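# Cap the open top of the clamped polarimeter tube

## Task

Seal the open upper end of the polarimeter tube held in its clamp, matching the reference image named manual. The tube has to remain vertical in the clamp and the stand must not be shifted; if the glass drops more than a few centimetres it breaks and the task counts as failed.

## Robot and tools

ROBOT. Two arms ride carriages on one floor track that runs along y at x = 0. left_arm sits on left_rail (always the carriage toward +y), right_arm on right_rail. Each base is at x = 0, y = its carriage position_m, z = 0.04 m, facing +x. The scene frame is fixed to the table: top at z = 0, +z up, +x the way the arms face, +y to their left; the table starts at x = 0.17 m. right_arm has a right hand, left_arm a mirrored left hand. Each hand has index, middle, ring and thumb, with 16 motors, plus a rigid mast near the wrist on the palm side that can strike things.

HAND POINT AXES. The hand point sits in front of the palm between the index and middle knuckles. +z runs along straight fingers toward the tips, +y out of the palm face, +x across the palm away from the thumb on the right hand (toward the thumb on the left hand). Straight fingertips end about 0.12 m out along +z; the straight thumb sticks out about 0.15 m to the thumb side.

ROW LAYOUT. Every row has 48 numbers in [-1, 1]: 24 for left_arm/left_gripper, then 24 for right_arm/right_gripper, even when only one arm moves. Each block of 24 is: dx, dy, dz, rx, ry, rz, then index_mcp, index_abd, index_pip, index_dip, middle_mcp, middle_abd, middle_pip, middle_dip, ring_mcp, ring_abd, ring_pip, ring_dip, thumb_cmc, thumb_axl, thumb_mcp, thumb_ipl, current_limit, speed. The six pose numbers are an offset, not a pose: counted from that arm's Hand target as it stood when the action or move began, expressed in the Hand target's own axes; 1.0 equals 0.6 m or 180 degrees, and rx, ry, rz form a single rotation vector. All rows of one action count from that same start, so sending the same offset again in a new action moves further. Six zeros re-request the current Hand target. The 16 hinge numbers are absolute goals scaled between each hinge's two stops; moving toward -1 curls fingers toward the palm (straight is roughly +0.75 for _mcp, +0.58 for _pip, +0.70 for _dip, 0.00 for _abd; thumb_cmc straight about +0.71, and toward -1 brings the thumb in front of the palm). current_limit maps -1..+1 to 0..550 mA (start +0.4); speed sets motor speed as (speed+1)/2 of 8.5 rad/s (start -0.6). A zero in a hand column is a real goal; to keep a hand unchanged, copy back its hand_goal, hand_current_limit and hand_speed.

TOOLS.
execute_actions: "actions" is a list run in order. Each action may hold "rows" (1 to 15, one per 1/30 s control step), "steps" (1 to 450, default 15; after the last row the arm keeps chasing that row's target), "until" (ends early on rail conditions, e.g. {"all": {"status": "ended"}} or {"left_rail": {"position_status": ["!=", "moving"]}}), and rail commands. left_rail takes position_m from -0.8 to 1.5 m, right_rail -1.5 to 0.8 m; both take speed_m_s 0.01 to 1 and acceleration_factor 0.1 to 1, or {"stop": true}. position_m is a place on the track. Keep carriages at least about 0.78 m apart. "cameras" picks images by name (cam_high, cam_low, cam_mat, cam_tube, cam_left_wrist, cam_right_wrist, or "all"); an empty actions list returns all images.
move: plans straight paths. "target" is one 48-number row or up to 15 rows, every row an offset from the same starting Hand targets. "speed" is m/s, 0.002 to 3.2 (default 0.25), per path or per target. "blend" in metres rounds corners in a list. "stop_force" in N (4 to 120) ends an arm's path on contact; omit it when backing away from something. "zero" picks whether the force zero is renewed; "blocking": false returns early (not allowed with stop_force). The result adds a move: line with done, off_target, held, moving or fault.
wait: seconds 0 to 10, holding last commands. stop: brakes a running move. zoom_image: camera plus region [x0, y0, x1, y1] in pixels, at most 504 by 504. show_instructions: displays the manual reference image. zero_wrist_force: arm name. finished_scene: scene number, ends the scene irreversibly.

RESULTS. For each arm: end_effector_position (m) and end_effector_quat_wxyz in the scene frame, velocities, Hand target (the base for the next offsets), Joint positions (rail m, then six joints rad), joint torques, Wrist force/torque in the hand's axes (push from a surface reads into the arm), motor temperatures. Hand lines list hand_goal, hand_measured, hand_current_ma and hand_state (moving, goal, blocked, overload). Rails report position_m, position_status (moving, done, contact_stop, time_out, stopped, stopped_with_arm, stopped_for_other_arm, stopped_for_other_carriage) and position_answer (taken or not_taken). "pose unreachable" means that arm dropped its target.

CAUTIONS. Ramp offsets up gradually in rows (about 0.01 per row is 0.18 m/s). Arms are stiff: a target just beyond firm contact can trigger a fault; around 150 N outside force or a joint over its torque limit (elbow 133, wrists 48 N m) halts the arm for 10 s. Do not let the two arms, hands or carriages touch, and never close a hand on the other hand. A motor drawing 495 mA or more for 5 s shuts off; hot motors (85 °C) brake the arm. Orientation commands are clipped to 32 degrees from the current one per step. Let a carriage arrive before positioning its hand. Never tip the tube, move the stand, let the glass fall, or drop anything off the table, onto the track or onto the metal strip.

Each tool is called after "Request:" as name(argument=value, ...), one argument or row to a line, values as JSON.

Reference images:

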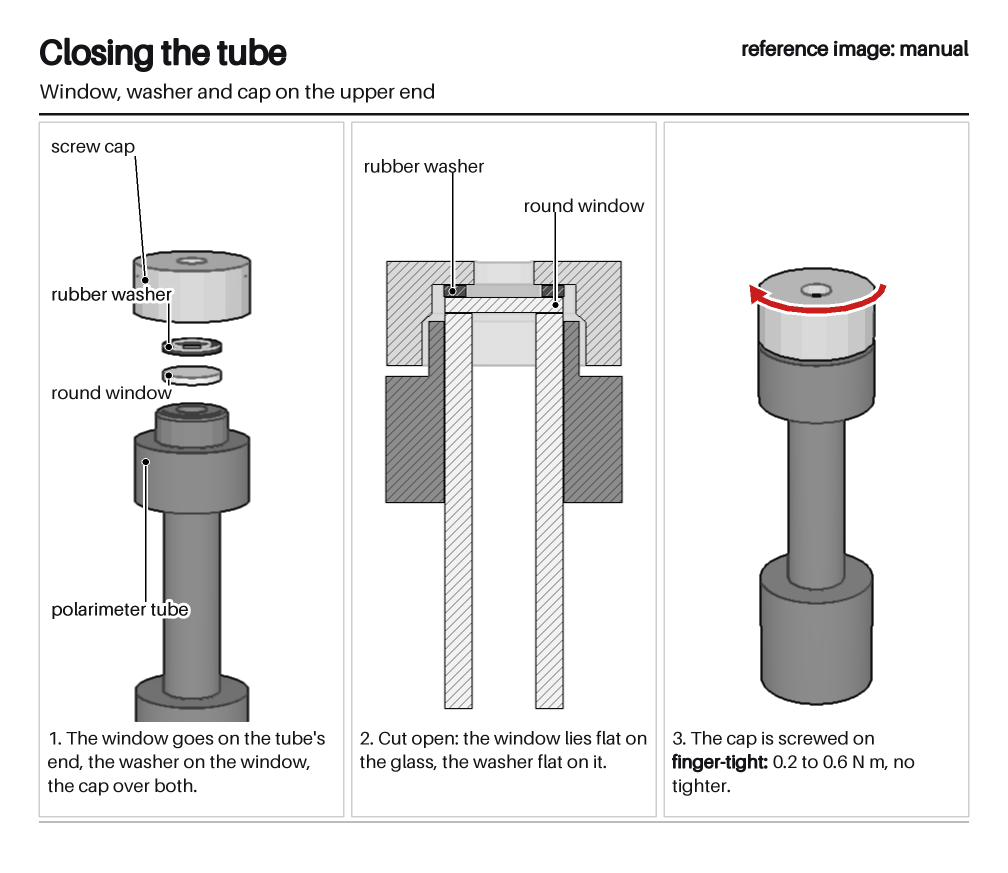

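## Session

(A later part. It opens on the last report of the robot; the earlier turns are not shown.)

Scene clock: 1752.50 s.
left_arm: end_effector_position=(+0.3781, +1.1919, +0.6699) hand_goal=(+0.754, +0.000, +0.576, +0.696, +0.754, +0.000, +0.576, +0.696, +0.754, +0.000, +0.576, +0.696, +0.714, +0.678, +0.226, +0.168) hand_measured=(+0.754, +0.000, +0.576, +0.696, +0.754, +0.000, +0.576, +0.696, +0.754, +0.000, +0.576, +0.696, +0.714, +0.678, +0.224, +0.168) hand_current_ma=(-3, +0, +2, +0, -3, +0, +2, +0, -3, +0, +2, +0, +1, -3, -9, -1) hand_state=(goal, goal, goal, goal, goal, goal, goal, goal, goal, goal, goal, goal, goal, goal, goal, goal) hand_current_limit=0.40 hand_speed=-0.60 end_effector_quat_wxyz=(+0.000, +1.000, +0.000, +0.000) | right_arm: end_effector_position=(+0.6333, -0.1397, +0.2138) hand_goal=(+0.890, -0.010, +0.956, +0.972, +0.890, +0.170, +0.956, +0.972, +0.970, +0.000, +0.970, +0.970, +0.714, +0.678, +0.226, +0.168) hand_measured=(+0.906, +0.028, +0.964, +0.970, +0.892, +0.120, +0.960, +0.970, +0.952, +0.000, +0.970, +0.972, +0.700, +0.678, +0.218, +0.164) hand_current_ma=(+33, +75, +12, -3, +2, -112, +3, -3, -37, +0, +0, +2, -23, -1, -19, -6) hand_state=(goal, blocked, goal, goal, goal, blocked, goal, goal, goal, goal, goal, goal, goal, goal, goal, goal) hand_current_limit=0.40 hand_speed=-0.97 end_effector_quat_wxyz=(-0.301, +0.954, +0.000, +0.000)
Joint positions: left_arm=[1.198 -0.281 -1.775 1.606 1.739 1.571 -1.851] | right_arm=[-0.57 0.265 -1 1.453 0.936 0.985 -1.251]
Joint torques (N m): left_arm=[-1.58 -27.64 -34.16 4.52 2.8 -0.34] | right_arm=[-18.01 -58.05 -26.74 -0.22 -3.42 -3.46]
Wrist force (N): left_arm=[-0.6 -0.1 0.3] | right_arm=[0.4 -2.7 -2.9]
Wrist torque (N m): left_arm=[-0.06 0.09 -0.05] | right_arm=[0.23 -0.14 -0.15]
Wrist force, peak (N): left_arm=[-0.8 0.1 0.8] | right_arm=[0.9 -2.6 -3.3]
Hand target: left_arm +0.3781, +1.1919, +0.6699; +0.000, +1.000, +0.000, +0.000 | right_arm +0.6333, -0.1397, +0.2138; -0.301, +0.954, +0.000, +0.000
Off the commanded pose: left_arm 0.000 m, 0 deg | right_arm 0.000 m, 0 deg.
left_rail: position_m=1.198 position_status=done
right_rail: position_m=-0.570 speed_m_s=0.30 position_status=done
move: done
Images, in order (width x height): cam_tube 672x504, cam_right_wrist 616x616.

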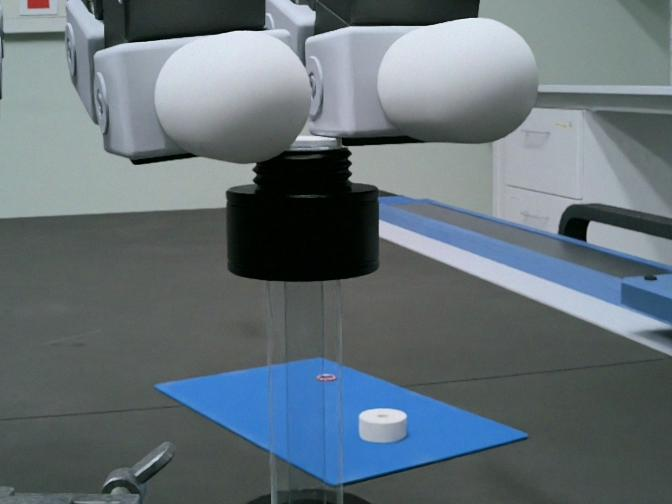

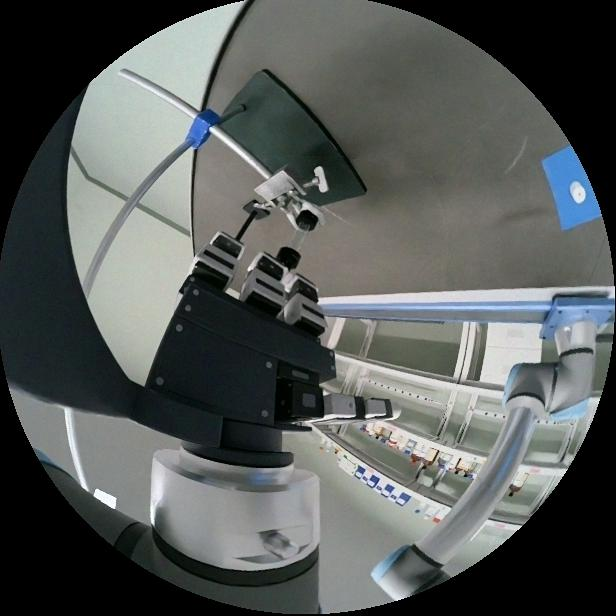

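Request:
move(
  target=[0,0,0,0,0,0,0.754,0,0.576,0.696,0.754,0,0.576,0.696,0.754,0,0.576,0.696,0.714,0.678,0.226,0.168,0.4,-0.6,0,-0.00172,-0.00246,0,0,0,0.89,-0.01,0.956,0.971,0.89,0.17,0.956,0.971,0.97,0,0.97,0.97,0.714,0.678,0.226,0.168,0.4,-0.97],
  speed=0.004,
  cameras=["cam_tube"],
)

Request:
zoom_image(
  camera="cam_tube",
  region=[245, 110, 365, 200],
)

Scene clock: 1762.20 s.
left_arm: end_effector_position=(+0.3781, +1.1919, +0.6699) hand_goal=(+0.754, +0.000, +0.576, +0.696, +0.754, +0.000, +0.576, +0.696, +0.754, +0.000, +0.576, +0.696, +0.714, +0.678, +0.226, +0.168) hand_measured=(+0.754, +0.000, +0.576, +0.696, +0.754, +0.000, +0.576, +0.696, +0.754, +0.000, +0.576, +0.696, +0.714, +0.678, +0.224, +0.168) hand_current_ma=(-3, +0, +2, +0, -3, +0, +2, +0, -3, +0, +2, +0, +1, -3, -9, -1) hand_state=(goal, goal, goal, goal, goal, goal, goal, goal, goal, goal, goal, goal, goal, goal, goal, goal) hand_current_limit=0.40 hand_speed=-0.60 end_effector_quat_wxyz=(+0.000, +1.000, +0.000, +0.000) | right_arm: end_effector_position=(+0.6333, -0.1397, +0.2155) hand_goal=(+0.890, -0.010, +0.956, +0.972, +0.890, +0.170, +0.956, +0.972, +0.970, +0.000, +0.970, +0.970, +0.714, +0.678, +0.226, +0.168) hand_measured=(+0.896, +0.028, +0.962, +0.970, +0.882, +0.120, +0.956, +0.970, +0.952, +0.000, +0.970, +0.972, +0.700, +0.678, +0.218, +0.164) hand_current_ma=(+7, +75, +9, -3, -14, -112, +0, -3, -37, +0, +0, +2, -23, -1, -19, -6) hand_state=(goal, blocked, goal, goal, goal, blocked, goal, goal, goal, goal, goal, goal, goal, goal, goal, goal) hand_current_limit=0.40 hand_speed=-0.97 end_effector_quat_wxyz=(-0.301, +0.954, +0.000, +0.000)
Joint positions: left_arm=[1.198 -0.281 -1.775 1.606 1.739 1.571 -1.851] | right_arm=[-0.57 0.265 -1.001 1.452 0.939 0.985 -1.251]
Joint torques (N m): left_arm=[-1.83 -27.29 -34.3 4.51 2.84 -0.39] | right_arm=[-17.06 -88.96 -46.1 8.16 -2.64 -3.06]
Wrist force (N): left_arm=[-0.2 0.1 0.7] | right_arm=[0.6 -1.7 -0.3]
Wrist torque (N m): left_arm=[-0.06 0.05 -0.02] | right_arm=[-0.15 -0.14 -0.15]
Wrist force, peak (N): left_arm=[-0.7 0.4 0.8] | right_arm=[0.4 -2.9 -3.6]
Hand target: left_arm +0.3781, +1.1919, +0.6699; +0.000, +1.000, +0.000, +0.000 | right_arm +0.6333, -0.1397, +0.2156; -0.301, +0.954, +0.000, +0.000
Off the commanded pose: left_arm 0.000 m, 0 deg | right_arm 0.000 m, 0 deg.
left_rail: position_m=1.198 position_status=done
right_rail: position_m=-0.570 speed_m_s=0.30 position_status=done
move: done
Images, in order (width x height): cam_tube 672x504.

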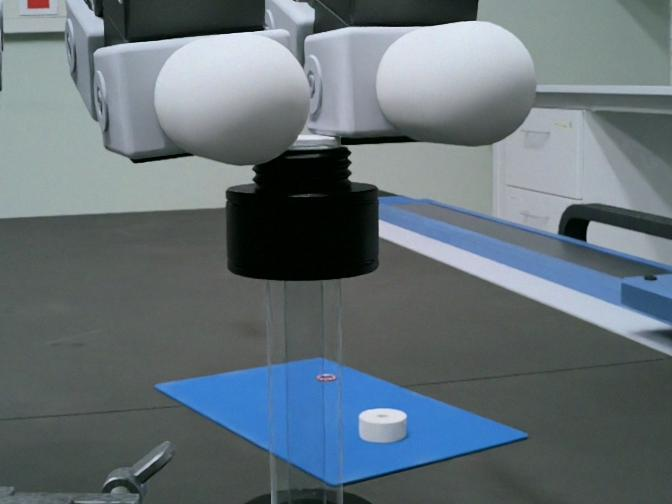

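Scaled by 4.200 from the camera's 672x504 image, which has a finer 960x720 frame.

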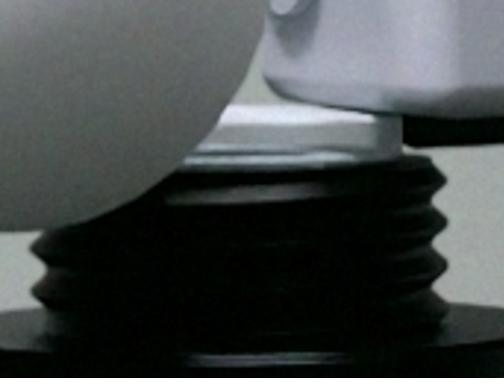

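Request:
move(
  target=[0,0,0,0,0,0,0.754,0,0.576,0.696,0.754,0,0.576,0.696,0.754,0,0.576,0.696,0.714,0.678,0.226,0.168,0.4,-0.6,0,-0.00096,-0.00137,0,0,0,0.89,-0.01,0.956,0.971,0.89,0.17,0.956,0.971,0.97,0,0.97,0.97,0.714,0.678,0.226,0.168,0.4,-0.97],
  speed=0.004,
  cameras=["cam_tube"],
)

Request:
zoom_image(
  camera="cam_tube",
  region=[245, 110, 365, 200],
)

Scene clock: 1780.07 s.
left_arm: end_effector_position=(+0.3781, +1.1919, +0.6699) hand_goal=(+0.754, +0.000, +0.576, +0.696, +0.754, +0.000, +0.576, +0.696, +0.754, +0.000, +0.576, +0.696, +0.714, +0.678, +0.226, +0.168) hand_measured=(+0.754, +0.000, +0.576, +0.696, +0.754, +0.000, +0.576, +0.696, +0.754, +0.000, +0.576, +0.696, +0.714, +0.678, +0.224, +0.168) hand_current_ma=(-3, +0, +2, +0, -3, +0, +2, +0, -3, +0, +2, +0, +1, -3, -9, -1) hand_state=(goal, goal, goal, goal, goal, goal, goal, goal, goal, goal, goal, goal, goal, goal, goal, goal) hand_current_limit=0.40 hand_speed=-0.60 end_effector_quat_wxyz=(+0.000, +1.000, +0.000, +0.000) | right_arm: end_effector_position=(+0.6333, -0.1397, +0.2165) hand_goal=(+0.890, -0.010, +0.956, +0.972, +0.890, +0.170, +0.956, +0.972, +0.970, +0.000, +0.970, +0.970, +0.714, +0.678, +0.226, +0.168) hand_measured=(+0.888, +0.028, +0.958, +0.970, +0.880, +0.120, +0.956, +0.970, +0.952, +0.000, +0.970, +0.972, +0.700, +0.678, +0.218, +0.164) hand_current_ma=(-2, +75, +2, -2, -18, -112, +0, -3, -37, +0, +0, +2, -23, -1, -19, -6) hand_state=(goal, blocked, goal, goal, goal, blocked, goal, goal, goal, goal, goal, goal, goal, goal, goal, goal) hand_current_limit=0.40 hand_speed=-0.97 end_effector_quat_wxyz=(-0.301, +0.954, +0.000, +0.000)
Joint positions: left_arm=[1.198 -0.281 -1.775 1.606 1.739 1.571 -1.851] | right_arm=[-0.57 0.265 -1.002 1.451 0.94 0.985 -1.251]
Joint torques (N m): left_arm=[-1.21 -28.2 -34.22 4.38 2.7 -0.32] | right_arm=[-15.48 -89.85 -45.69 8.09 -1.75 -2.97]
Wrist force (N): left_arm=[-0.6 0.2 0.5] | right_arm=[0.3 -1.0 0.1]
Wrist torque (N m): left_arm=[-0.02 0.09 -0.06] | right_arm=[-0.18 -0.11 -0.16]
Wrist force, peak (N): left_arm=[-0.8 0.6 1.1] | right_arm=[0.4 -1.7 -0.6]
Hand target: left_arm +0.3781, +1.1919, +0.6699; +0.000, +1.000, +0.000, +0.000 | right_arm +0.6333, -0.1397, +0.2166; -0.301, +0.954, +0.000, +0.000
Off the commanded pose: left_arm 0.000 m, 0 deg | right_arm 0.000 m, 0 deg.
left_rail: position_m=1.198 position_status=done
right_rail: position_m=-0.570 speed_m_s=0.30 position_status=done
move: done
Images, in order (width x height): cam_tube 672x504.

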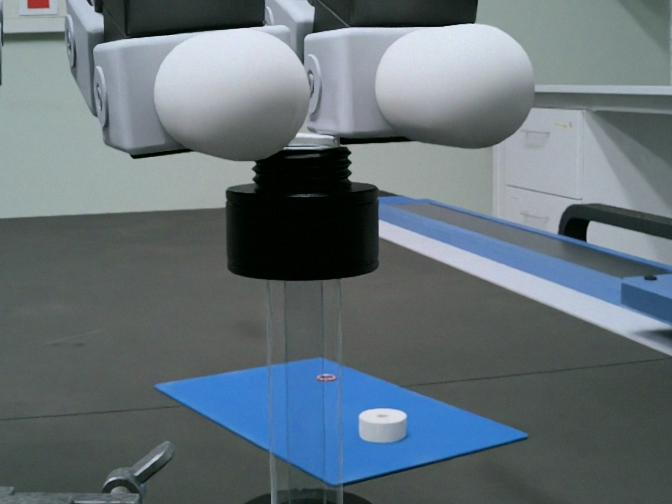

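Scaled by 4.200 from the camera's 672x504 image, which has a finer 960x720 frame.

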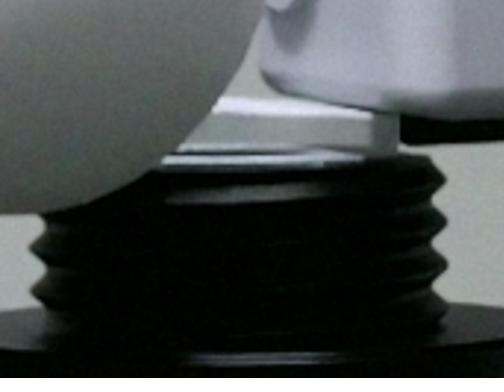

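Request:
execute_actions(
  actions=[
    {"rows":[[0,0,0,0,0,0,0.754,0,0.576,0.696,0.754,0,0.576,0.696,0.754,0,0.576,0.696,0.714,0.678,0.226,0.168,0.4,-0.6,0,0,0,0,0,0,0.89,-0.0074,0.956,0.971,0.89,0.1667,0.956,0.971,0.97,0,0.97,0.97,0.714,0.678,0.226,0.168,0.4,-0.97],[0,0,0,0,0,0,0.754,0,0.576,0.696,0.754,0,0.576,0.696,0.754,0,0.576,0.696,0.714,0.678,0.226,0.168,0.4,-0.6,0,0,0,0,0,0,0.89,-0.0048,0.956,0.971,0.89,0.1634,0.956,0.971,0.97,0,0.97,0.97,0.714,0.678,0.226,0.168,0.4,-0.97],[0,0,0,0,0,0,0.754,0,0.576,0.696,0.754,0,0.576,0.696,0.754,0,0.576,0.696,0.714,0.678,0.226,0.168,0.4,-0.6,0,0,0,0,0,0,0.89,-0.0022,0.956,0.971,0.89,0.16,0.956,0.971,0.97,0,0.97,0.97,0.714,0.678,0.226,0.168,0.4,-0.97],[0,0,0,0,0,0,0.754,0,0.576,0.696,0.754,0,0.576,0.696,0.754,0,0.576,0.696,0.714,0.678,0.226,0.168,0.4,-0.6,0,0,0,0,0,0,0.89,0.0004,0.956,0.971,0.89,0.1567,0.956,0.971,0.97,0,0.97,0.97,0.714,0.678,0.226,0.168,0.4,-0.97],[0,0,0,0,0,0,0.754,0,0.576,0.696,0.754,0,0.576,0.696,0.754,0,0.576,0.696,0.714,0.678,0.226,0.168,0.4,-0.6,0,0,0,0,0,0,0.89,0.003,0.956,0.971,0.89,0.1534,0.956,0.971,0.97,0,0.97,0.97,0.714,0.678,0.226,0.168,0.4,-0.97],[0,0,0,0,0,0,0.754,0,0.576,0.696,0.754,0,0.576,0.696,0.754,0,0.576,0.696,0.714,0.678,0.226,0.168,0.4,-0.6,0,0,0,0,0,0,0.89,0.0056,0.956,0.971,0.89,0.15,0.956,0.971,0.97,0,0.97,0.97,0.714,0.678,0.226,0.168,0.4,-0.97],[0,0,0,0,0,0,0.754,0,0.576,0.696,0.754,0,0.576,0.696,0.754,0,0.576,0.696,0.714,0.678,0.226,0.168,0.4,-0.6,0,0,0,0,0,0,0.89,0.0082,0.956,0.971,0.89,0.1467,0.956,0.971,0.97,0,0.97,0.97,0.714,0.678,0.226,0.168,0.4,-0.97],[0,0,0,0,0,0,0.754,0,0.576,0.696,0.754,0,0.576,0.696,0.754,0,0.576,0.696,0.714,0.678,0.226,0.168,0.4,-0.6,0,0,0,0,0,0,0.89,0.0108,0.956,0.971,0.89,0.1434,0.956,0.971,0.97,0,0.97,0.97,0.714,0.678,0.226,0.168,0.4,-0.97],[0,0,0,0,0,0,0.754,0,0.576,0.696,0.754,0,0.576,0.696,0.754,0,0.576,0.696,0.714,0.678,0.226,0.168,0.4,-0.6,0,0,0,0,0,0,0.89,0.0134,0.956,0.971,0.89,0.14,0.956,0.971,0.97,0,0.97,0.97,0.714,0.678,0.226,0.168,0.4,-0.97],[0,0,0,0,0,0,0.754,0,0.576,0.696,0.754,0,0.576,0.696,0.754,0,0.576,0.696,0.714,0.678,0.226,0.168,0.4,-0.6,0,0,0,0,0,0,0.89,0.016,0.956,0.971,0.89,0.1367,0.956,0.971,0.97,0,0.97,0.97,0.714,0.678,0.226,0.168,0.4,-0.97],[0,0,0,0,0,0,0.754,0,0.576,0.696,0.754,0,0.576,0.696,0.754,0,0.576,0.696,0.714,0.678,0.226,0.168,0.4,-0.6,0,0,0,0,0,0,0.89,0.0186,0.956,0.971,0.89,0.1334,0.956,0.971,0.97,0,0.97,0.97,0.714,0.678,0.226,0.168,0.4,-0.97],[0,0,0,0,0,0,0.754,0,0.576,0.696,0.754,0,0.576,0.696,0.754,0,0.576,0.696,0.714,0.678,0.226,0.168,0.4,-0.6,0,0,0,0,0,0,0.89,0.0212,0.956,0.971,0.89,0.13,0.956,0.971,0.97,0,0.97,0.97,0.714,0.678,0.226,0.168,0.4,-0.97],[0,0,0,0,0,0,0.754,0,0.576,0.696,0.754,0,0.576,0.696,0.754,0,0.576,0.696,0.714,0.678,0.226,0.168,0.4,-0.6,0,0,0,0,0,0,0.89,0.0238,0.956,0.971,0.89,0.1267,0.956,0.971,0.97,0,0.97,0.97,0.714,0.678,0.226,0.168,0.4,-0.97],[0,0,0,0,0,0,0.754,0,0.576,0.696,0.754,0,0.576,0.696,0.754,0,0.576,0.696,0.714,0.678,0.226,0.168,0.4,-0.6,0,0,0,0,0,0,0.89,0.0264,0.956,0.971,0.89,0.1234,0.956,0.971,0.97,0,0.97,0.97,0.714,0.678,0.226,0.168,0.4,-0.97],[0,0,0,0,0,0,0.754,0,0.576,0.696,0.754,0,0.576,0.696,0.754,0,0.576,0.696,0.714,0.678,0.226,0.168,0.4,-0.6,0,0,0,0,0,0,0.89,0.028,0.956,0.971,0.89,0.12,0.956,0.971,0.97,0,0.97,0.97,0.714,0.678,0.226,0.168,0.4,-0.97]],"steps":30},
  ],
  cameras=["cam_tube"],
)

Request:
zoom_image(
  camera="cam_tube",
  region=[245, 110, 365, 200],
)

Scene clock: 1804.53 s.
left_arm: end_effector_position=(+0.3781, +1.1919, +0.6699) hand_goal=(+0.754, +0.000, +0.576, +0.696, +0.754, +0.000, +0.576, +0.696, +0.754, +0.000, +0.576, +0.696, +0.714, +0.678, +0.226, +0.168) hand_measured=(+0.754, +0.000, +0.576, +0.696, +0.754, +0.000, +0.576, +0.696, +0.754, +0.000, +0.576, +0.696, +0.714, +0.678, +0.224, +0.168) hand_current_ma=(-3, +0, +2, +0, -3, +0, +2, +0, -3, +0, +2, +0, +1, -3, -9, -1) hand_state=(goal, goal, goal, goal, goal, goal, goal, goal, goal, goal, goal, goal, goal, goal, goal, goal) hand_current_limit=0.40 hand_speed=-0.60 end_effector_quat_wxyz=(+0.000, +1.000, +0.000, +0.000) | right_arm: end_effector_position=(+0.6333, -0.1397, +0.2166) hand_goal=(+0.890, +0.028, +0.956, +0.972, +0.890, +0.120, +0.956, +0.972, +0.970, +0.000, +0.970, +0.970, +0.714, +0.678, +0.226, +0.168) hand_measured=(+0.888, +0.034, +0.958, +0.970, +0.880, +0.114, +0.956, +0.970, +0.952, +0.000, +0.970, +0.972, +0.700, +0.678, +0.218, +0.164) hand_current_ma=(-2, +8, +2, -2, -18, -6, +0, -3, -37, +0, +0, +2, -23, -1, -19, -6) hand_state=(goal, goal, goal, goal, goal, goal, goal, goal, goal, goal, goal, goal, goal, goal, goal, goal) hand_current_limit=0.40 hand_speed=-0.97 end_effector_quat_wxyz=(-0.301, +0.954, +0.000, +0.000)
Joint positions: left_arm=[1.198 -0.281 -1.775 1.606 1.739 1.571 -1.851] | right_arm=[-0.57 0.265 -1.002 1.451 0.94 0.985 -1.251]
Joint torques (N m): left_arm=[-1.14 -28.48 -34.25 4.32 2.68 -0.5] | right_arm=[-13.08 -88.64 -45.9 8.43 -0.61 -2.11]
Wrist force (N): left_arm=[-0.5 0.5 0.5] | right_arm=[0.7 -1.3 0.2]
Wrist torque (N m): left_arm=[0.02 0.07 -0.06] | right_arm=[-0.19 -0.17 -0.14]
Wrist force, peak (N): left_arm=[-0.9 0.7 0.7] | right_arm=[0.5 -1.7 -0.1]
Hand target: left_arm +0.3781, +1.1919, +0.6699; +0.000, +1.000, +0.000, +0.000 | right_arm +0.6333, -0.1397, +0.2166; -0.301, +0.954, +0.000, +0.000
Off the commanded pose: left_arm 0.000 m, 0 deg | right_arm 0.000 m, 0 deg.
left_rail: position_m=1.198 position_status=done
right_rail: position_m=-0.570 speed_m_s=0.30 position_status=done
Images, in order (width x height): cam_tube 672x504.

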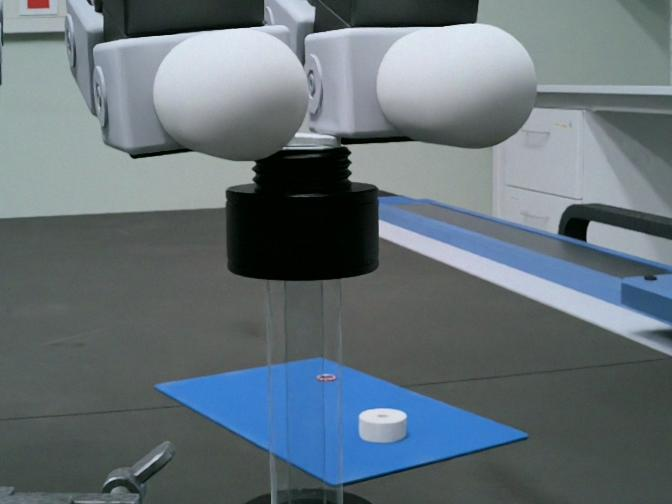

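Scaled by 4.200 from the camera's 672x504 image, which has a finer 960x720 frame.

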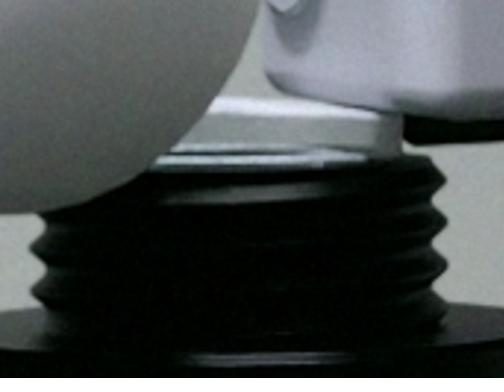

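Request:
execute_actions(
  actions=[
    {"rows":[[0,0,0,0,0,0,0.754,0,0.576,0.696,0.754,0,0.576,0.696,0.754,0,0.576,0.696,0.714,0.678,0.226,0.168,0.4,-0.6,0,0,0,0,0,0,0.89,0.06,0.956,0.971,0.89,0.088,0.956,0.971,0.97,0,0.97,0.97,0.714,0.678,0.226,0.168,0.4,-0.98]],"steps":30},
  ],
  cameras=["cam_tube"],
)

Request:
zoom_image(
  camera="cam_tube",
  region=[245, 110, 365, 200],
)

Scene clock: 1811.83 s.
left_arm: end_effector_position=(+0.3781, +1.1919, +0.6699) hand_goal=(+0.754, +0.000, +0.576, +0.696, +0.754, +0.000, +0.576, +0.696, +0.754, +0.000, +0.576, +0.696, +0.714, +0.678, +0.226, +0.168) hand_measured=(+0.754, +0.000, +0.576, +0.696, +0.754, +0.000, +0.576, +0.696, +0.754, +0.000, +0.576, +0.696, +0.714, +0.678, +0.224, +0.168) hand_current_ma=(-3, +0, +2, +0, -3, +0, +2, +0, -3, +0, +2, +0, +1, -3, -9, -1) hand_state=(goal, goal, goal, goal, goal, goal, goal, goal, goal, goal, goal, goal, goal, goal, goal, goal) hand_current_limit=0.40 hand_speed=-0.60 end_effector_quat_wxyz=(+0.000, +1.000, +0.000, +0.000) | right_arm: end_effector_position=(+0.6333, -0.1397, +0.2166) hand_goal=(+0.890, +0.060, +0.956, +0.972, +0.890, +0.088, +0.956, +0.972, +0.970, +0.000, +0.970, +0.970, +0.714, +0.678, +0.226, +0.168) hand_measured=(+0.888, +0.050, +0.958, +0.970, +0.880, +0.090, +0.956, +0.970, +0.952, +0.000, +0.970, +0.972, +0.700, +0.678, +0.218, +0.164) hand_current_ma=(-3, -13, +1, -2, -18, +2, +0, -3, -37, +0, +0, +2, -23, -1, -19, -6) hand_state=(goal, goal, goal, goal, goal, goal, goal, goal, goal, goal, goal, goal, goal, goal, goal, goal) hand_current_limit=0.40 hand_speed=-0.98 end_effector_quat_wxyz=(-0.301, +0.954, +0.000, +0.000)
Joint positions: left_arm=[1.198 -0.281 -1.775 1.606 1.739 1.571 -1.851] | right_arm=[-0.57 0.265 -1.002 1.451 0.94 0.985 -1.251]
Joint torques (N m): left_arm=[-0.87 -28.43 -34.53 4.5 2.74 -0.42] | right_arm=[-11 -86.69 -44.35 7.66 0.24 -1.52]
Wrist force (N): left_arm=[-0.1 0.1 0.9] | right_arm=[0.4 -1.6 -0.3]
Wrist torque (N m): left_arm=[-0.07 0.03 -0.02] | right_arm=[-0.13 -0.10 -0.15]
Wrist force, peak (N): left_arm=[-0.9 0.3 0.7] | right_arm=[0.9 -1.9 -0.5]
Hand target: left_arm +0.3781, +1.1919, +0.6699; +0.000, +1.000, +0.000, +0.000 | right_arm +0.6333, -0.1397, +0.2166; -0.301, +0.954, +0.000, +0.000
Off the commanded pose: left_arm 0.000 m, 0 deg | right_arm 0.000 m, 0 deg.
left_rail: position_m=1.198 position_status=done
right_rail: position_m=-0.570 speed_m_s=0.30 position_status=done
Images, in order (width x height): cam_tube 672x504.

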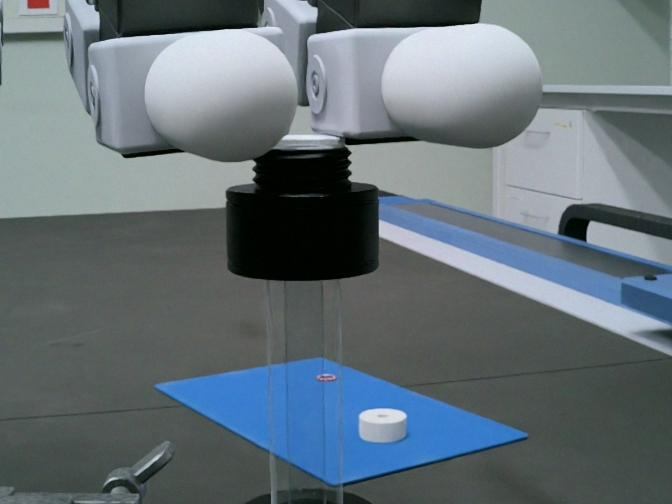

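Scaled by 4.200 from the camera's 672x504 image, which has a finer 960x720 frame.

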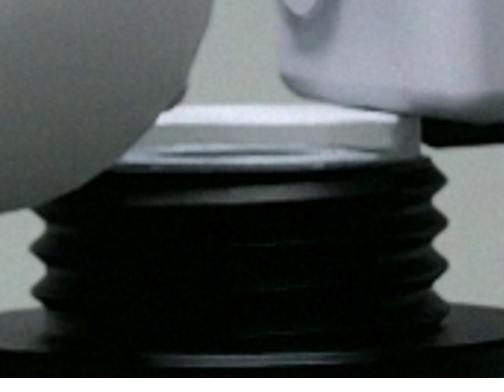

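Request:
move(
  target=[0,0,0,0,0,0,0.754,0,0.576,0.696,0.754,0,0.576,0.696,0.754,0,0.576,0.696,0.714,0.678,0.226,0.168,0.4,-0.6,0,-0.00067,-0.00096,0,0,0,0.89,0.06,0.956,0.971,0.89,0.088,0.956,0.971,0.97,0,0.97,0.97,0.714,0.678,0.226,0.168,0.4,-0.98],
  speed=0.004,
  cameras=["cam_tube"],
)

Request:
zoom_image(
  camera="cam_tube",
  region=[245, 110, 365, 200],
)

Scene clock: 1818.83 s.
left_arm: end_effector_position=(+0.3781, +1.1919, +0.6699) hand_goal=(+0.754, +0.000, +0.576, +0.696, +0.754, +0.000, +0.576, +0.696, +0.754, +0.000, +0.576, +0.696, +0.714, +0.678, +0.226, +0.168) hand_measured=(+0.754, +0.000, +0.576, +0.696, +0.754, +0.000, +0.576, +0.696, +0.754, +0.000, +0.576, +0.696, +0.714, +0.678, +0.224, +0.168) hand_current_ma=(-3, +0, +2, +0, -3, +0, +2, +0, -3, +0, +2, +0, +1, -3, -9, -1) hand_state=(goal, goal, goal, goal, goal, goal, goal, goal, goal, goal, goal, goal, goal, goal, goal, goal) hand_current_limit=0.40 hand_speed=-0.60 end_effector_quat_wxyz=(+0.000, +1.000, +0.000, +0.000) | right_arm: end_effector_position=(+0.6333, -0.1397, +0.2172) hand_goal=(+0.890, +0.060, +0.956, +0.972, +0.890, +0.088, +0.956, +0.972, +0.970, +0.000, +0.970, +0.970, +0.714, +0.678, +0.226, +0.168) hand_measured=(+0.884, +0.056, +0.956, +0.970, +0.880, +0.090, +0.956, +0.970, +0.952, +0.000, +0.970, +0.972, +0.700, +0.678, +0.218, +0.164) hand_current_ma=(-9, -4, +0, -2, -18, +2, +0, -3, -37, +0, +0, +2, -23, -1, -19, -6) hand_state=(goal, goal, goal, goal, goal, goal, goal, goal, goal, goal, goal, goal, goal, goal, goal, goal) hand_current_limit=0.40 hand_speed=-0.98 end_effector_quat_wxyz=(-0.301, +0.954, +0.000, +0.000)
Joint positions: left_arm=[1.198 -0.281 -1.775 1.606 1.739 1.571 -1.851] | right_arm=[-0.57 0.265 -1.003 1.45 0.941 0.985 -1.251]
Joint torques (N m): left_arm=[-1.62 -27.53 -34.25 4.42 2.6 -0.4] | right_arm=[-8.82 -88.68 -45.62 8.37 0.29 -0.63]
Wrist force (N): left_arm=[0.2 0.1 0.3] | right_arm=[0.6 -0.8 -0.3]
Wrist torque (N m): left_arm=[-0.03 -0.01 0.01] | right_arm=[-0.12 -0.13 -0.14]
Wrist force, peak (N): left_arm=[-0.9 0.6 0.8] | right_arm=[0.8 -1.8 -0.4]
Hand target: left_arm +0.3781, +1.1919, +0.6699; +0.000, +1.000, +0.000, +0.000 | right_arm +0.6333, -0.1397, +0.2173; -0.301, +0.954, +0.000, +0.000
Off the commanded pose: left_arm 0.000 m, 0 deg | right_arm 0.000 m, 0 deg.
left_rail: position_m=1.198 position_status=done
right_rail: position_m=-0.570 speed_m_s=0.30 position_status=done
move: done
Images, in order (width x height): cam_tube 672x504.

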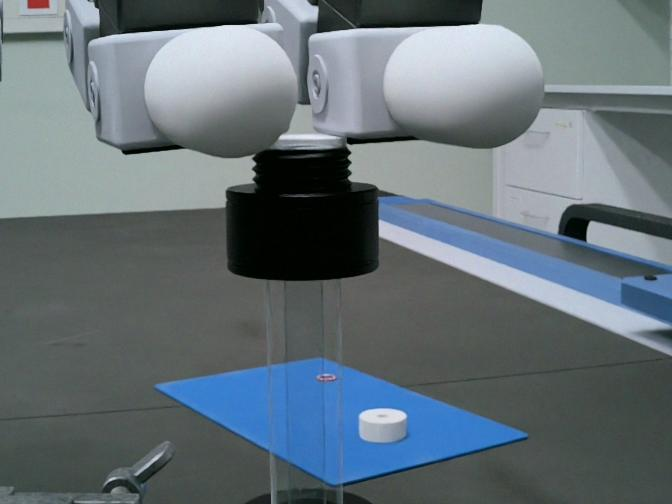

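Scaled by 4.200 from the camera's 672x504 image, which has a finer 960x720 frame.

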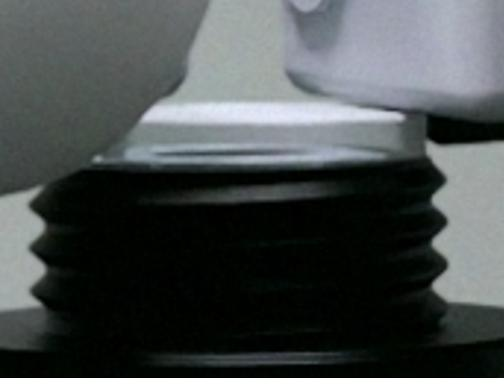

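Request:
move(
  target=[0,0,0,0,0,0,0.754,0,0.576,0.696,0.754,0,0.576,0.696,0.754,0,0.576,0.696,0.714,0.678,0.226,0.168,0.4,-0.6,0.0022,0,0,0,0,0,0.89,0.06,0.956,0.971,0.89,0.088,0.956,0.971,0.97,0,0.97,0.97,0.714,0.678,0.226,0.168,0.4,-0.98],
  speed=0.004,
  cameras=["cam_tube"],
)

Request:
zoom_image(
  camera="cam_tube",
  region=[245, 110, 365, 200],
)

Scene clock: 1826.57 s.
left_arm: end_effector_position=(+0.3781, +1.1919, +0.6699) hand_goal=(+0.754, +0.000, +0.576, +0.696, +0.754, +0.000, +0.576, +0.696, +0.754, +0.000, +0.576, +0.696, +0.714, +0.678, +0.226, +0.168) hand_measured=(+0.754, +0.000, +0.576, +0.696, +0.754, +0.000, +0.576, +0.696, +0.754, +0.000, +0.576, +0.696, +0.714, +0.678, +0.224, +0.168) hand_current_ma=(-3, +0, +2, +0, -3, +0, +2, +0, -3, +0, +2, +0, +1, -3, -9, -1) hand_state=(goal, goal, goal, goal, goal, goal, goal, goal, goal, goal, goal, goal, goal, goal, goal, goal) hand_current_limit=0.40 hand_speed=-0.60 end_effector_quat_wxyz=(+0.000, +1.000, +0.000, +0.000) | right_arm: end_effector_position=(+0.6346, -0.1397, +0.2173) hand_goal=(+0.890, +0.060, +0.956, +0.972, +0.890, +0.088, +0.956, +0.972, +0.970, +0.000, +0.970, +0.970, +0.714, +0.678, +0.226, +0.168) hand_measured=(+0.884, +0.056, +0.956, +0.970, +0.880, +0.090, +0.956, +0.970, +0.952, +0.000, +0.970, +0.972, +0.700, +0.678, +0.218, +0.164) hand_current_ma=(-10, -4, +0, -2, -18, +2, +0, -3, -37, +0, +0, +2, -23, -1, -19, -6) hand_state=(goal, goal, goal, goal, goal, goal, goal, goal, goal, goal, goal, goal, goal, goal, goal, goal) hand_current_limit=0.40 hand_speed=-0.98 end_effector_quat_wxyz=(-0.301, +0.954, +0.000, +0.000)
Joint positions: left_arm=[1.198 -0.281 -1.775 1.606 1.739 1.571 -1.851] | right_arm=[-0.57 0.265 -1.001 1.448 0.943 0.985 -1.252]
Joint torques (N m): left_arm=[-1.16 -28.56 -34.51 4.4 2.73 -0.43] | right_arm=[-17.41 -60.8 -45.55 8.57 -3.66 -3.59]
Wrist force (N): left_arm=[-0.5 0.0 0.6] | right_arm=[0.9 -1.3 0.3]
Wrist torque (N m): left_arm=[-0.06 0.07 -0.04] | right_arm=[-0.24 -0.19 -0.06]
Wrist force, peak (N): left_arm=[-0.6 0.0 1.1] | right_arm=[0.7 -1.4 0.3]
Hand target: left_arm +0.3781, +1.1919, +0.6699; +0.000, +1.000, +0.000, +0.000 | right_arm +0.6347, -0.1397, +0.2173; -0.301, +0.954, +0.000, +0.000
Off the commanded pose: left_arm 0.000 m, 0 deg | right_arm 0.000 m, 0 deg.
left_rail: position_m=1.198 position_status=done
right_rail: position_m=-0.570 speed_m_s=0.30 position_status=done
move: done
Images, in order (width x height): cam_tube 672x504.

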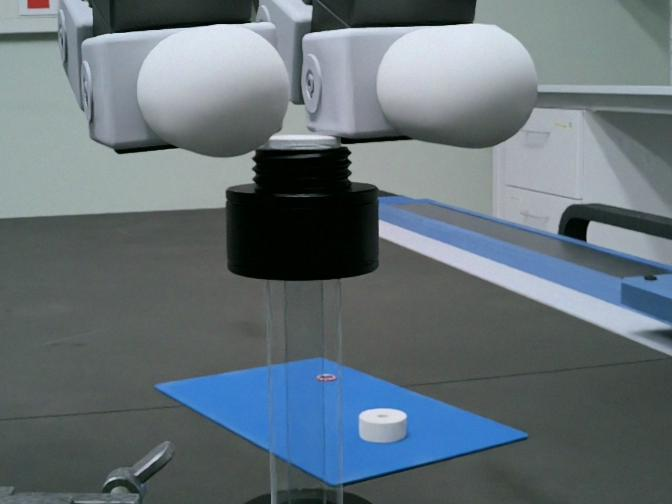

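Scaled by 4.200 from the camera's 672x504 image, which has a finer 960x720 frame.

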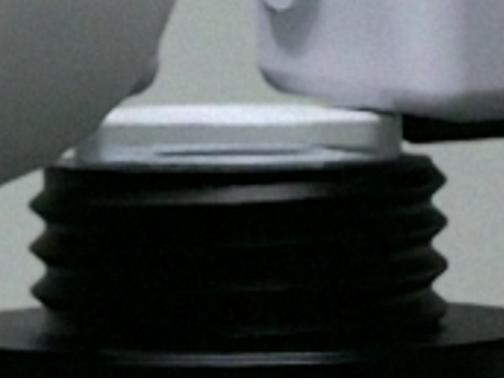

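Request:
move(
  target=[
    [0,0,0,0,0,0,0.754,0,0.576,0.696,0.754,0,0.576,0.696,0.754,0,0.576,0.696,0.714,0.678,0.226,0.168,0.4,-0.6,-0.0013,0,0,0,0,0,0.89,0.06,0.956,0.971,0.89,0.088,0.956,0.971,0.97,0,0.97,0.97,0.714,0.678,0.226,0.168,0.4,-0.98],
    [0,0,0,0,0,0,0.754,0,0.576,0.696,0.754,0,0.576,0.696,0.754,0,0.576,0.696,0.714,0.678,0.226,0.168,0.4,-0.6,-0.0013,-0.00478,-0.00683,0,0,0,0.89,0.06,0.956,0.971,0.89,0.088,0.956,0.971,0.97,0,0.97,0.97,0.714,0.678,0.226,0.168,0.4,-0.98],
  ],
  speed=[0.004,0.01],
  cameras=["cam_tube"],
)

Request:
zoom_image(
  camera="cam_tube",
  region=[245, 110, 365, 200],
)

Scene clock: 1835.30 s.
left_arm: end_effector_position=(+0.3781, +1.1919, +0.6699) hand_goal=(+0.754, +0.000, +0.576, +0.696, +0.754, +0.000, +0.576, +0.696, +0.754, +0.000, +0.576, +0.696, +0.714, +0.678, +0.226, +0.168) hand_measured=(+0.754, +0.000, +0.576, +0.696, +0.754, +0.000, +0.576, +0.696, +0.754, +0.000, +0.576, +0.696, +0.714, +0.678, +0.224, +0.168) hand_current_ma=(-3, +0, +2, +0, -3, +0, +2, +0, -3, +0, +2, +0, +1, -3, -9, -1) hand_state=(goal, goal, goal, goal, goal, goal, goal, goal, goal, goal, goal, goal, goal, goal, goal, goal) hand_current_limit=0.40 hand_speed=-0.60 end_effector_quat_wxyz=(+0.000, +1.000, +0.000, +0.000) | right_arm: end_effector_position=(+0.6339, -0.1397, +0.2221) hand_goal=(+0.890, +0.060, +0.956, +0.972, +0.890, +0.088, +0.956, +0.972, +0.970, +0.000, +0.970, +0.970, +0.714, +0.678, +0.226, +0.168) hand_measured=(+0.884, +0.056, +0.956, +0.970, +0.880, +0.090, +0.956, +0.970, +0.952, +0.000, +0.970, +0.972, +0.700, +0.678, +0.218, +0.164) hand_current_ma=(-10, -4, +0, -2, -18, +2, +0, -3, -37, +0, +0, +2, -23, -1, -19, -6) hand_state=(goal, goal, goal, goal, goal, goal, goal, goal, goal, goal, goal, goal, goal, goal, goal, goal) hand_current_limit=0.40 hand_speed=-0.98 end_effector_quat_wxyz=(-0.301, +0.954, +0.000, +0.000)
Joint positions: left_arm=[1.198 -0.281 -1.775 1.606 1.739 1.571 -1.851] | right_arm=[-0.57 0.265 -1.005 1.445 0.949 0.985 -1.251]
Joint torques (N m): left_arm=[-1.15 -27.76 -34.32 4.48 2.59 -0.32] | right_arm=[16.25 -89.16 -45.19 8.25 0.12 2.89]
Wrist force (N): left_arm=[-0.6 -0.2 0.3] | right_arm=[0.3 -1.1 0.3]
Wrist torque (N m): left_arm=[-0.06 0.09 -0.05] | right_arm=[-0.21 -0.10 -0.13]
Wrist force, peak (N): left_arm=[-1.1 0.5 0.9] | right_arm=[0.4 -1.7 0.0]
Hand target: left_arm +0.3781, +1.1919, +0.6699; +0.000, +1.000, +0.000, +0.000 | right_arm +0.6339, -0.1397, +0.2223; -0.301, +0.954, +0.000, +0.000
Off the commanded pose: left_arm 0.000 m, 0 deg | right_arm 0.000 m, 0 deg.
left_rail: position_m=1.198 position_status=done
right_rail: position_m=-0.570 speed_m_s=0.30 position_status=done
move: done
Images, in order (width x height): cam_tube 672x504.

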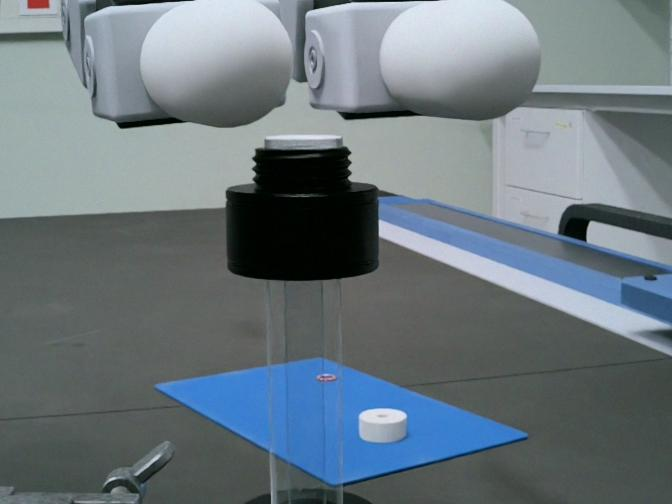

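Scaled by 4.200 from the camera's 672x504 image, which has a finer 960x720 frame.

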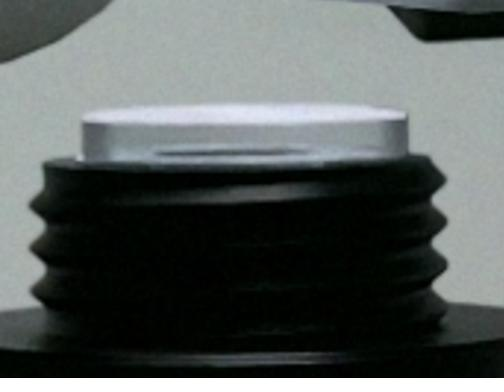

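Request:
move(
  target=[
    [0,0,0,0,0,0,0.754,0,0.576,0.696,0.754,0,0.576,0.696,0.754,0,0.576,0.696,0.714,0.678,0.226,0.168,0.4,-0.6,0,-0.02868,-0.04096,0,0,0,0.89,0.1,0.956,0.971,0.89,-0.1,0.956,0.971,0.97,0,0.97,0.97,0.714,0.678,0.226,0.168,0.4,-0.9],
    [0,0,0,0,0,0,0.754,0,0.576,0.696,0.754,0,0.576,0.696,0.754,0,0.576,0.696,0.714,0.678,0.226,0.168,0.4,-0.6,0,0.17612,-0.18437,0,0,0,0.89,0.1,0.956,0.971,0.89,-0.1,0.956,0.971,0.97,0,0.97,0.97,0.714,0.678,0.226,0.168,0.4,-0.9],
  ],
  speed=[0.04,0.12],
  blend=0.01,
  cameras=["cam_tube","cam_high","cam_mat"],
)

Request:
zoom_image(
  camera="cam_high",
  region=[346, 138, 386, 178],
)

Request:
zoom_image(
  camera="cam_tube",
  region=[245, 110, 365, 200],
)

Scene clock: 1845.77 s.
left_arm: end_effector_position=(+0.3781, +1.1919, +0.6699) hand_goal=(+0.754, +0.000, +0.576, +0.696, +0.754, +0.000, +0.576, +0.696, +0.754, +0.000, +0.576, +0.696, +0.714, +0.678, +0.226, +0.168) hand_measured=(+0.754, +0.000, +0.576, +0.696, +0.754, +0.000, +0.576, +0.696, +0.754, +0.000, +0.576, +0.696, +0.714, +0.678, +0.224, +0.168) hand_current_ma=(-3, +0, +2, +0, -3, +0, +2, +0, -3, +0, +2, +0, +1, -3, -9, -1) hand_state=(goal, goal, goal, goal, goal, goal, goal, goal, goal, goal, goal, goal, goal, goal, goal, goal) hand_current_limit=0.40 hand_speed=-0.60 end_effector_quat_wxyz=(+0.000, +1.000, +0.000, +0.000) | right_arm: end_effector_position=(+0.6339, -0.2896, +0.2523) hand_goal=(+0.890, +0.100, +0.956, +0.972, +0.890, -0.100, +0.956, +0.972, +0.970, +0.000, +0.970, +0.970, +0.714, +0.678, +0.226, +0.168) hand_measured=(+0.884, +0.096, +0.956, +0.970, +0.880, -0.096, +0.956, +0.970, +0.952, +0.000, +0.970, +0.972, +0.700, +0.678, +0.218, +0.164) hand_current_ma=(-10, -4, +0, -2, -18, +3, +0, -3, -37, +0, +0, +2, -23, -1, -19, -6) hand_state=(goal, goal, goal, goal, goal, goal, goal, goal, goal, goal, goal, goal, goal, goal, goal, goal) hand_current_limit=0.40 hand_speed=-0.90 end_effector_quat_wxyz=(-0.301, +0.954, +0.000, +0.000)
Joint positions: left_arm=[1.198 -0.281 -1.775 1.606 1.739 1.571 -1.851] | right_arm=[-0.57 0.052 -1.101 1.573 1.062 0.961 -1.507]
Joint torques (N m): left_arm=[-1.12 -28.32 -34.21 4.5 2.65 -0.24] | right_arm=[-20.92 -80.63 -26.91 8.98 -3.93 -3.31]
Wrist force (N): left_arm=[-0.6 -0.1 0.5] | right_arm=[0.3 -1.4 0.1]
Wrist torque (N m): left_arm=[-0.07 0.09 -0.06] | right_arm=[-0.22 -0.10 -0.08]
Wrist force, peak (N): left_arm=[-1.0 0.3 0.9] | right_arm=[0.2 -2.1 0.4]
Hand target: left_arm +0.3781, +1.1919, +0.6699; +0.000, +1.000, +0.000, +0.000 | right_arm +0.6339, -0.2897, +0.2523; -0.301, +0.954, +0.000, +0.000
Off the commanded pose: left_arm 0.000 m, 0 deg | right_arm 0.000 m, 0 deg.
left_rail: position_m=1.198 position_status=done
right_rail: position_m=-0.570 speed_m_s=0.30 position_status=done
move: done
Images, in order (width x height): cam_high 672x504, cam_mat 672x504, cam_tube 672x504.

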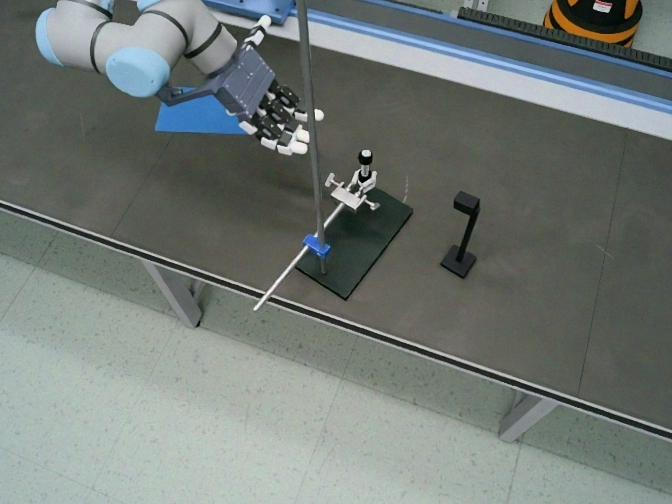

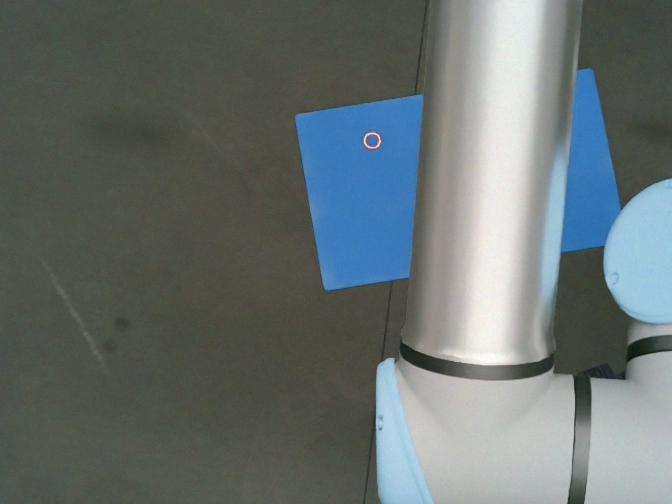

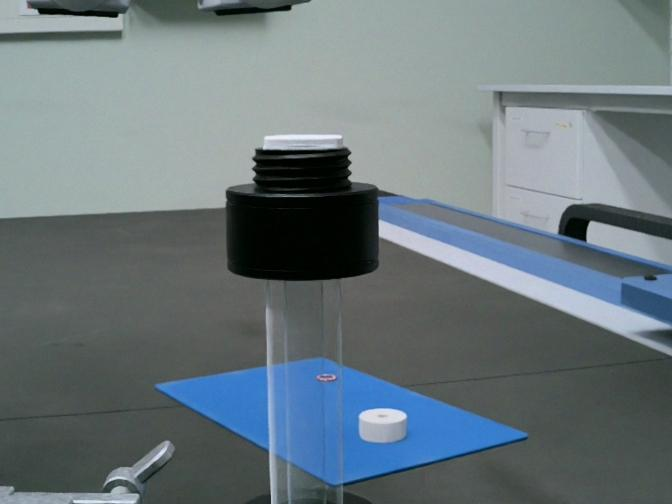

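Scaled by 12.600 from the camera's 672x504 image, which has a finer 960x720 frame.

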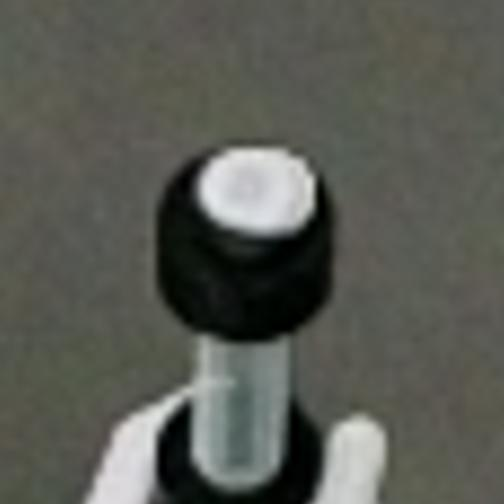

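Scaled by 4.200 from the camera's 672x504 image, which has a finer 960x720 frame.

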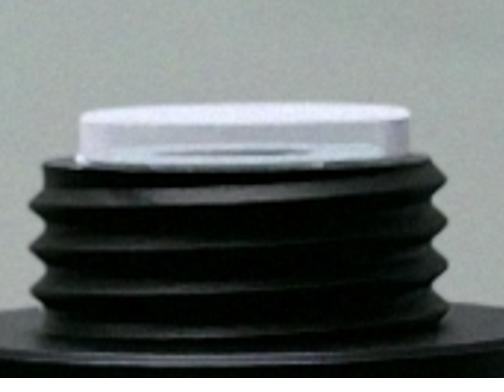

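Request:
zoom_image(
  camera="cam_high",
  region=[354, 142, 378, 166],
)

Request:
zoom_image(
  camera="cam_tube",
  region=[255, 125, 350, 170],
)

Scaled by 21.000 from the camera's 672x504 image, which has a finer 960x720 frame.

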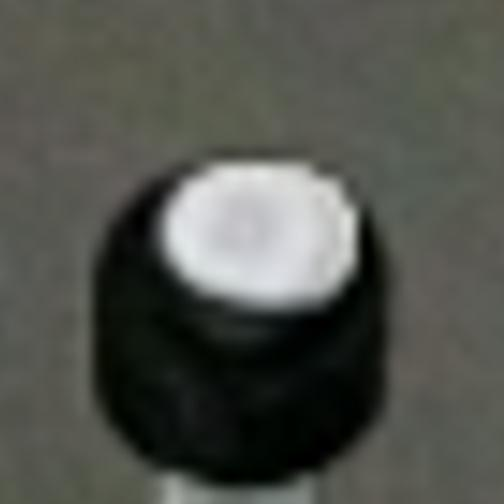

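Scaled by 5.305 from the camera's 672x504 image, which has a finer 960x720 frame.

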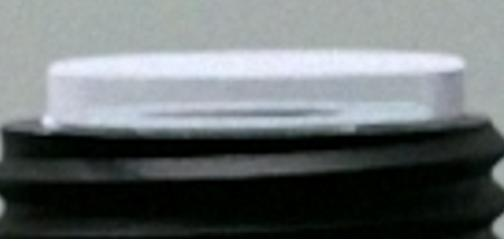

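Request:
move(
  target=[
    [0,0,0,0,0,0,0.754,0,0.576,0.696,0.754,0,0.576,0.696,0.754,0,0.576,0.696,0.714,0.678,0.226,0.168,0.4,-0.6,0,-0.19046,0.16388,0,0,0,0.89,0.1,0.956,0.971,0.89,-0.02,0.956,0.971,0.97,0,0.97,0.97,0.714,0.678,0.226,0.168,0.4,-0.9],
    [0,0,0,0,0,0,0.754,0,0.576,0.696,0.754,0,0.576,0.696,0.754,0,0.576,0.696,0.714,0.678,0.226,0.168,0.4,-0.6,0,-0.17134,0.19119,0,0,0,0.89,0.1,0.956,0.971,0.89,-0.02,0.956,0.971,0.97,0,0.97,0.97,0.714,0.678,0.226,0.168,0.4,-0.9],
  ],
  speed=[0.1,0.015],
  cameras=["cam_tube","cam_high"],
)

Request:
zoom_image(
  camera="cam_tube",
  region=[225, 90, 385, 200],
)

Scene clock: 1920.13 s.
left_arm: end_effector_position=(+0.3781, +1.1919, +0.6699) hand_goal=(+0.754, +0.000, +0.576, +0.696, +0.754, +0.000, +0.576, +0.696, +0.754, +0.000, +0.576, +0.696, +0.714, +0.678, +0.226, +0.168) hand_measured=(+0.754, +0.000, +0.576, +0.696, +0.754, +0.000, +0.576, +0.696, +0.754, +0.000, +0.576, +0.696, +0.714, +0.678, +0.224, +0.168) hand_current_ma=(-3, +0, +2, +0, -3, +0, +2, +0, -3, +0, +2, +0, +1, -3, -9, -1) hand_state=(goal, goal, goal, goal, goal, goal, goal, goal, goal, goal, goal, goal, goal, goal, goal, goal) hand_current_limit=0.40 hand_speed=-0.60 end_effector_quat_wxyz=(+0.000, +1.000, +0.000, +0.000) | right_arm: end_effector_position=(+0.6339, -0.1397, +0.2174) hand_goal=(+0.890, +0.100, +0.956, +0.972, +0.890, -0.020, +0.956, +0.972, +0.970, +0.000, +0.970, +0.970, +0.714, +0.678, +0.226, +0.168) hand_measured=(+0.882, +0.096, +0.956, +0.970, +0.880, -0.022, +0.956, +0.970, +0.952, +0.000, +0.970, +0.972, +0.700, +0.678, +0.218, +0.164) hand_current_ma=(-11, -4, +0, -2, -18, -3, +0, -3, -37, +0, +0, +2, -23, -1, -19, -6) hand_state=(goal, goal, goal, goal, goal, goal, goal, goal, goal, goal, goal, goal, goal, goal, goal, goal) hand_current_limit=0.40 hand_speed=-0.90 end_effector_quat_wxyz=(-0.301, +0.954, +0.000, +0.000)
Joint positions: left_arm=[1.198 -0.281 -1.775 1.606 1.739 1.571 -1.851] | right_arm=[-0.57 0.265 -1.002 1.449 0.942 0.985 -1.251]
Joint torques (N m): left_arm=[-1.34 -28.9 -33.94 4.55 2.74 -0.2] | right_arm=[14.77 -57.97 -29.43 0.18 1.27 2.67]
Wrist force (N): left_arm=[-0.2 0.2 0.3] | right_arm=[0.5 -1.5 0.1]
Wrist torque (N m): left_arm=[-0.02 0.04 -0.04] | right_arm=[-0.22 -0.13 -0.22]
Wrist force, peak (N): left_arm=[-0.7 0.6 1.0] | right_arm=[0.6 -2.0 -0.1]
Hand target: left_arm +0.3781, +1.1919, +0.6699; +0.000, +1.000, +0.000, +0.000 | right_arm +0.6339, -0.1397, +0.2173; -0.301, +0.954, +0.000, +0.000
Off the commanded pose: left_arm 0.000 m, 0 deg | right_arm 0.000 m, 0 deg.
left_rail: position_m=1.198 position_status=done
right_rail: position_m=-0.570 speed_m_s=0.30 position_status=done
move: done
Images, in order (width x height): cam_high 672x504, cam_tube 672x504.

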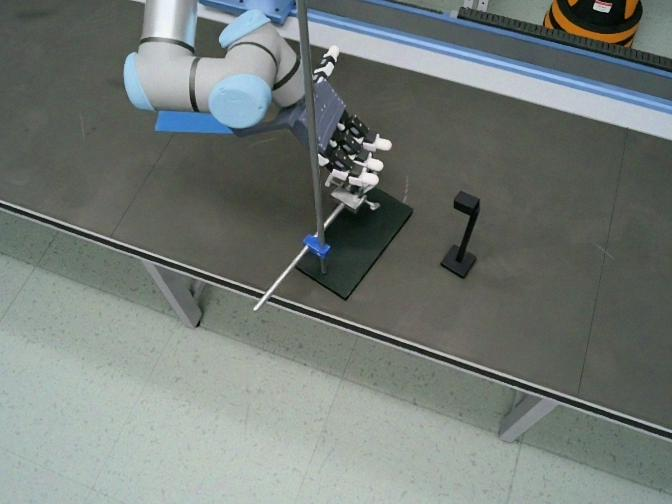

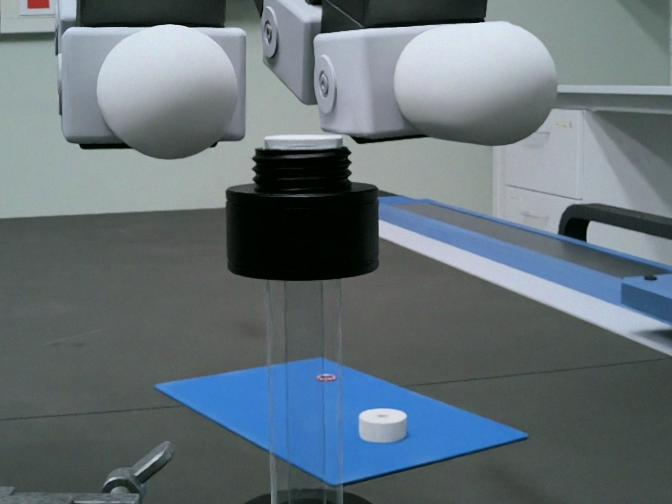

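Scaled by 3.150 from the camera's 672x504 image, which has a finer 960x720 frame.

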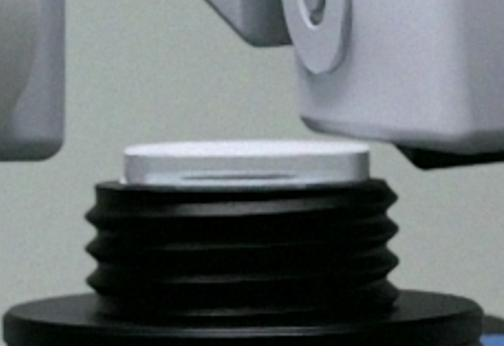

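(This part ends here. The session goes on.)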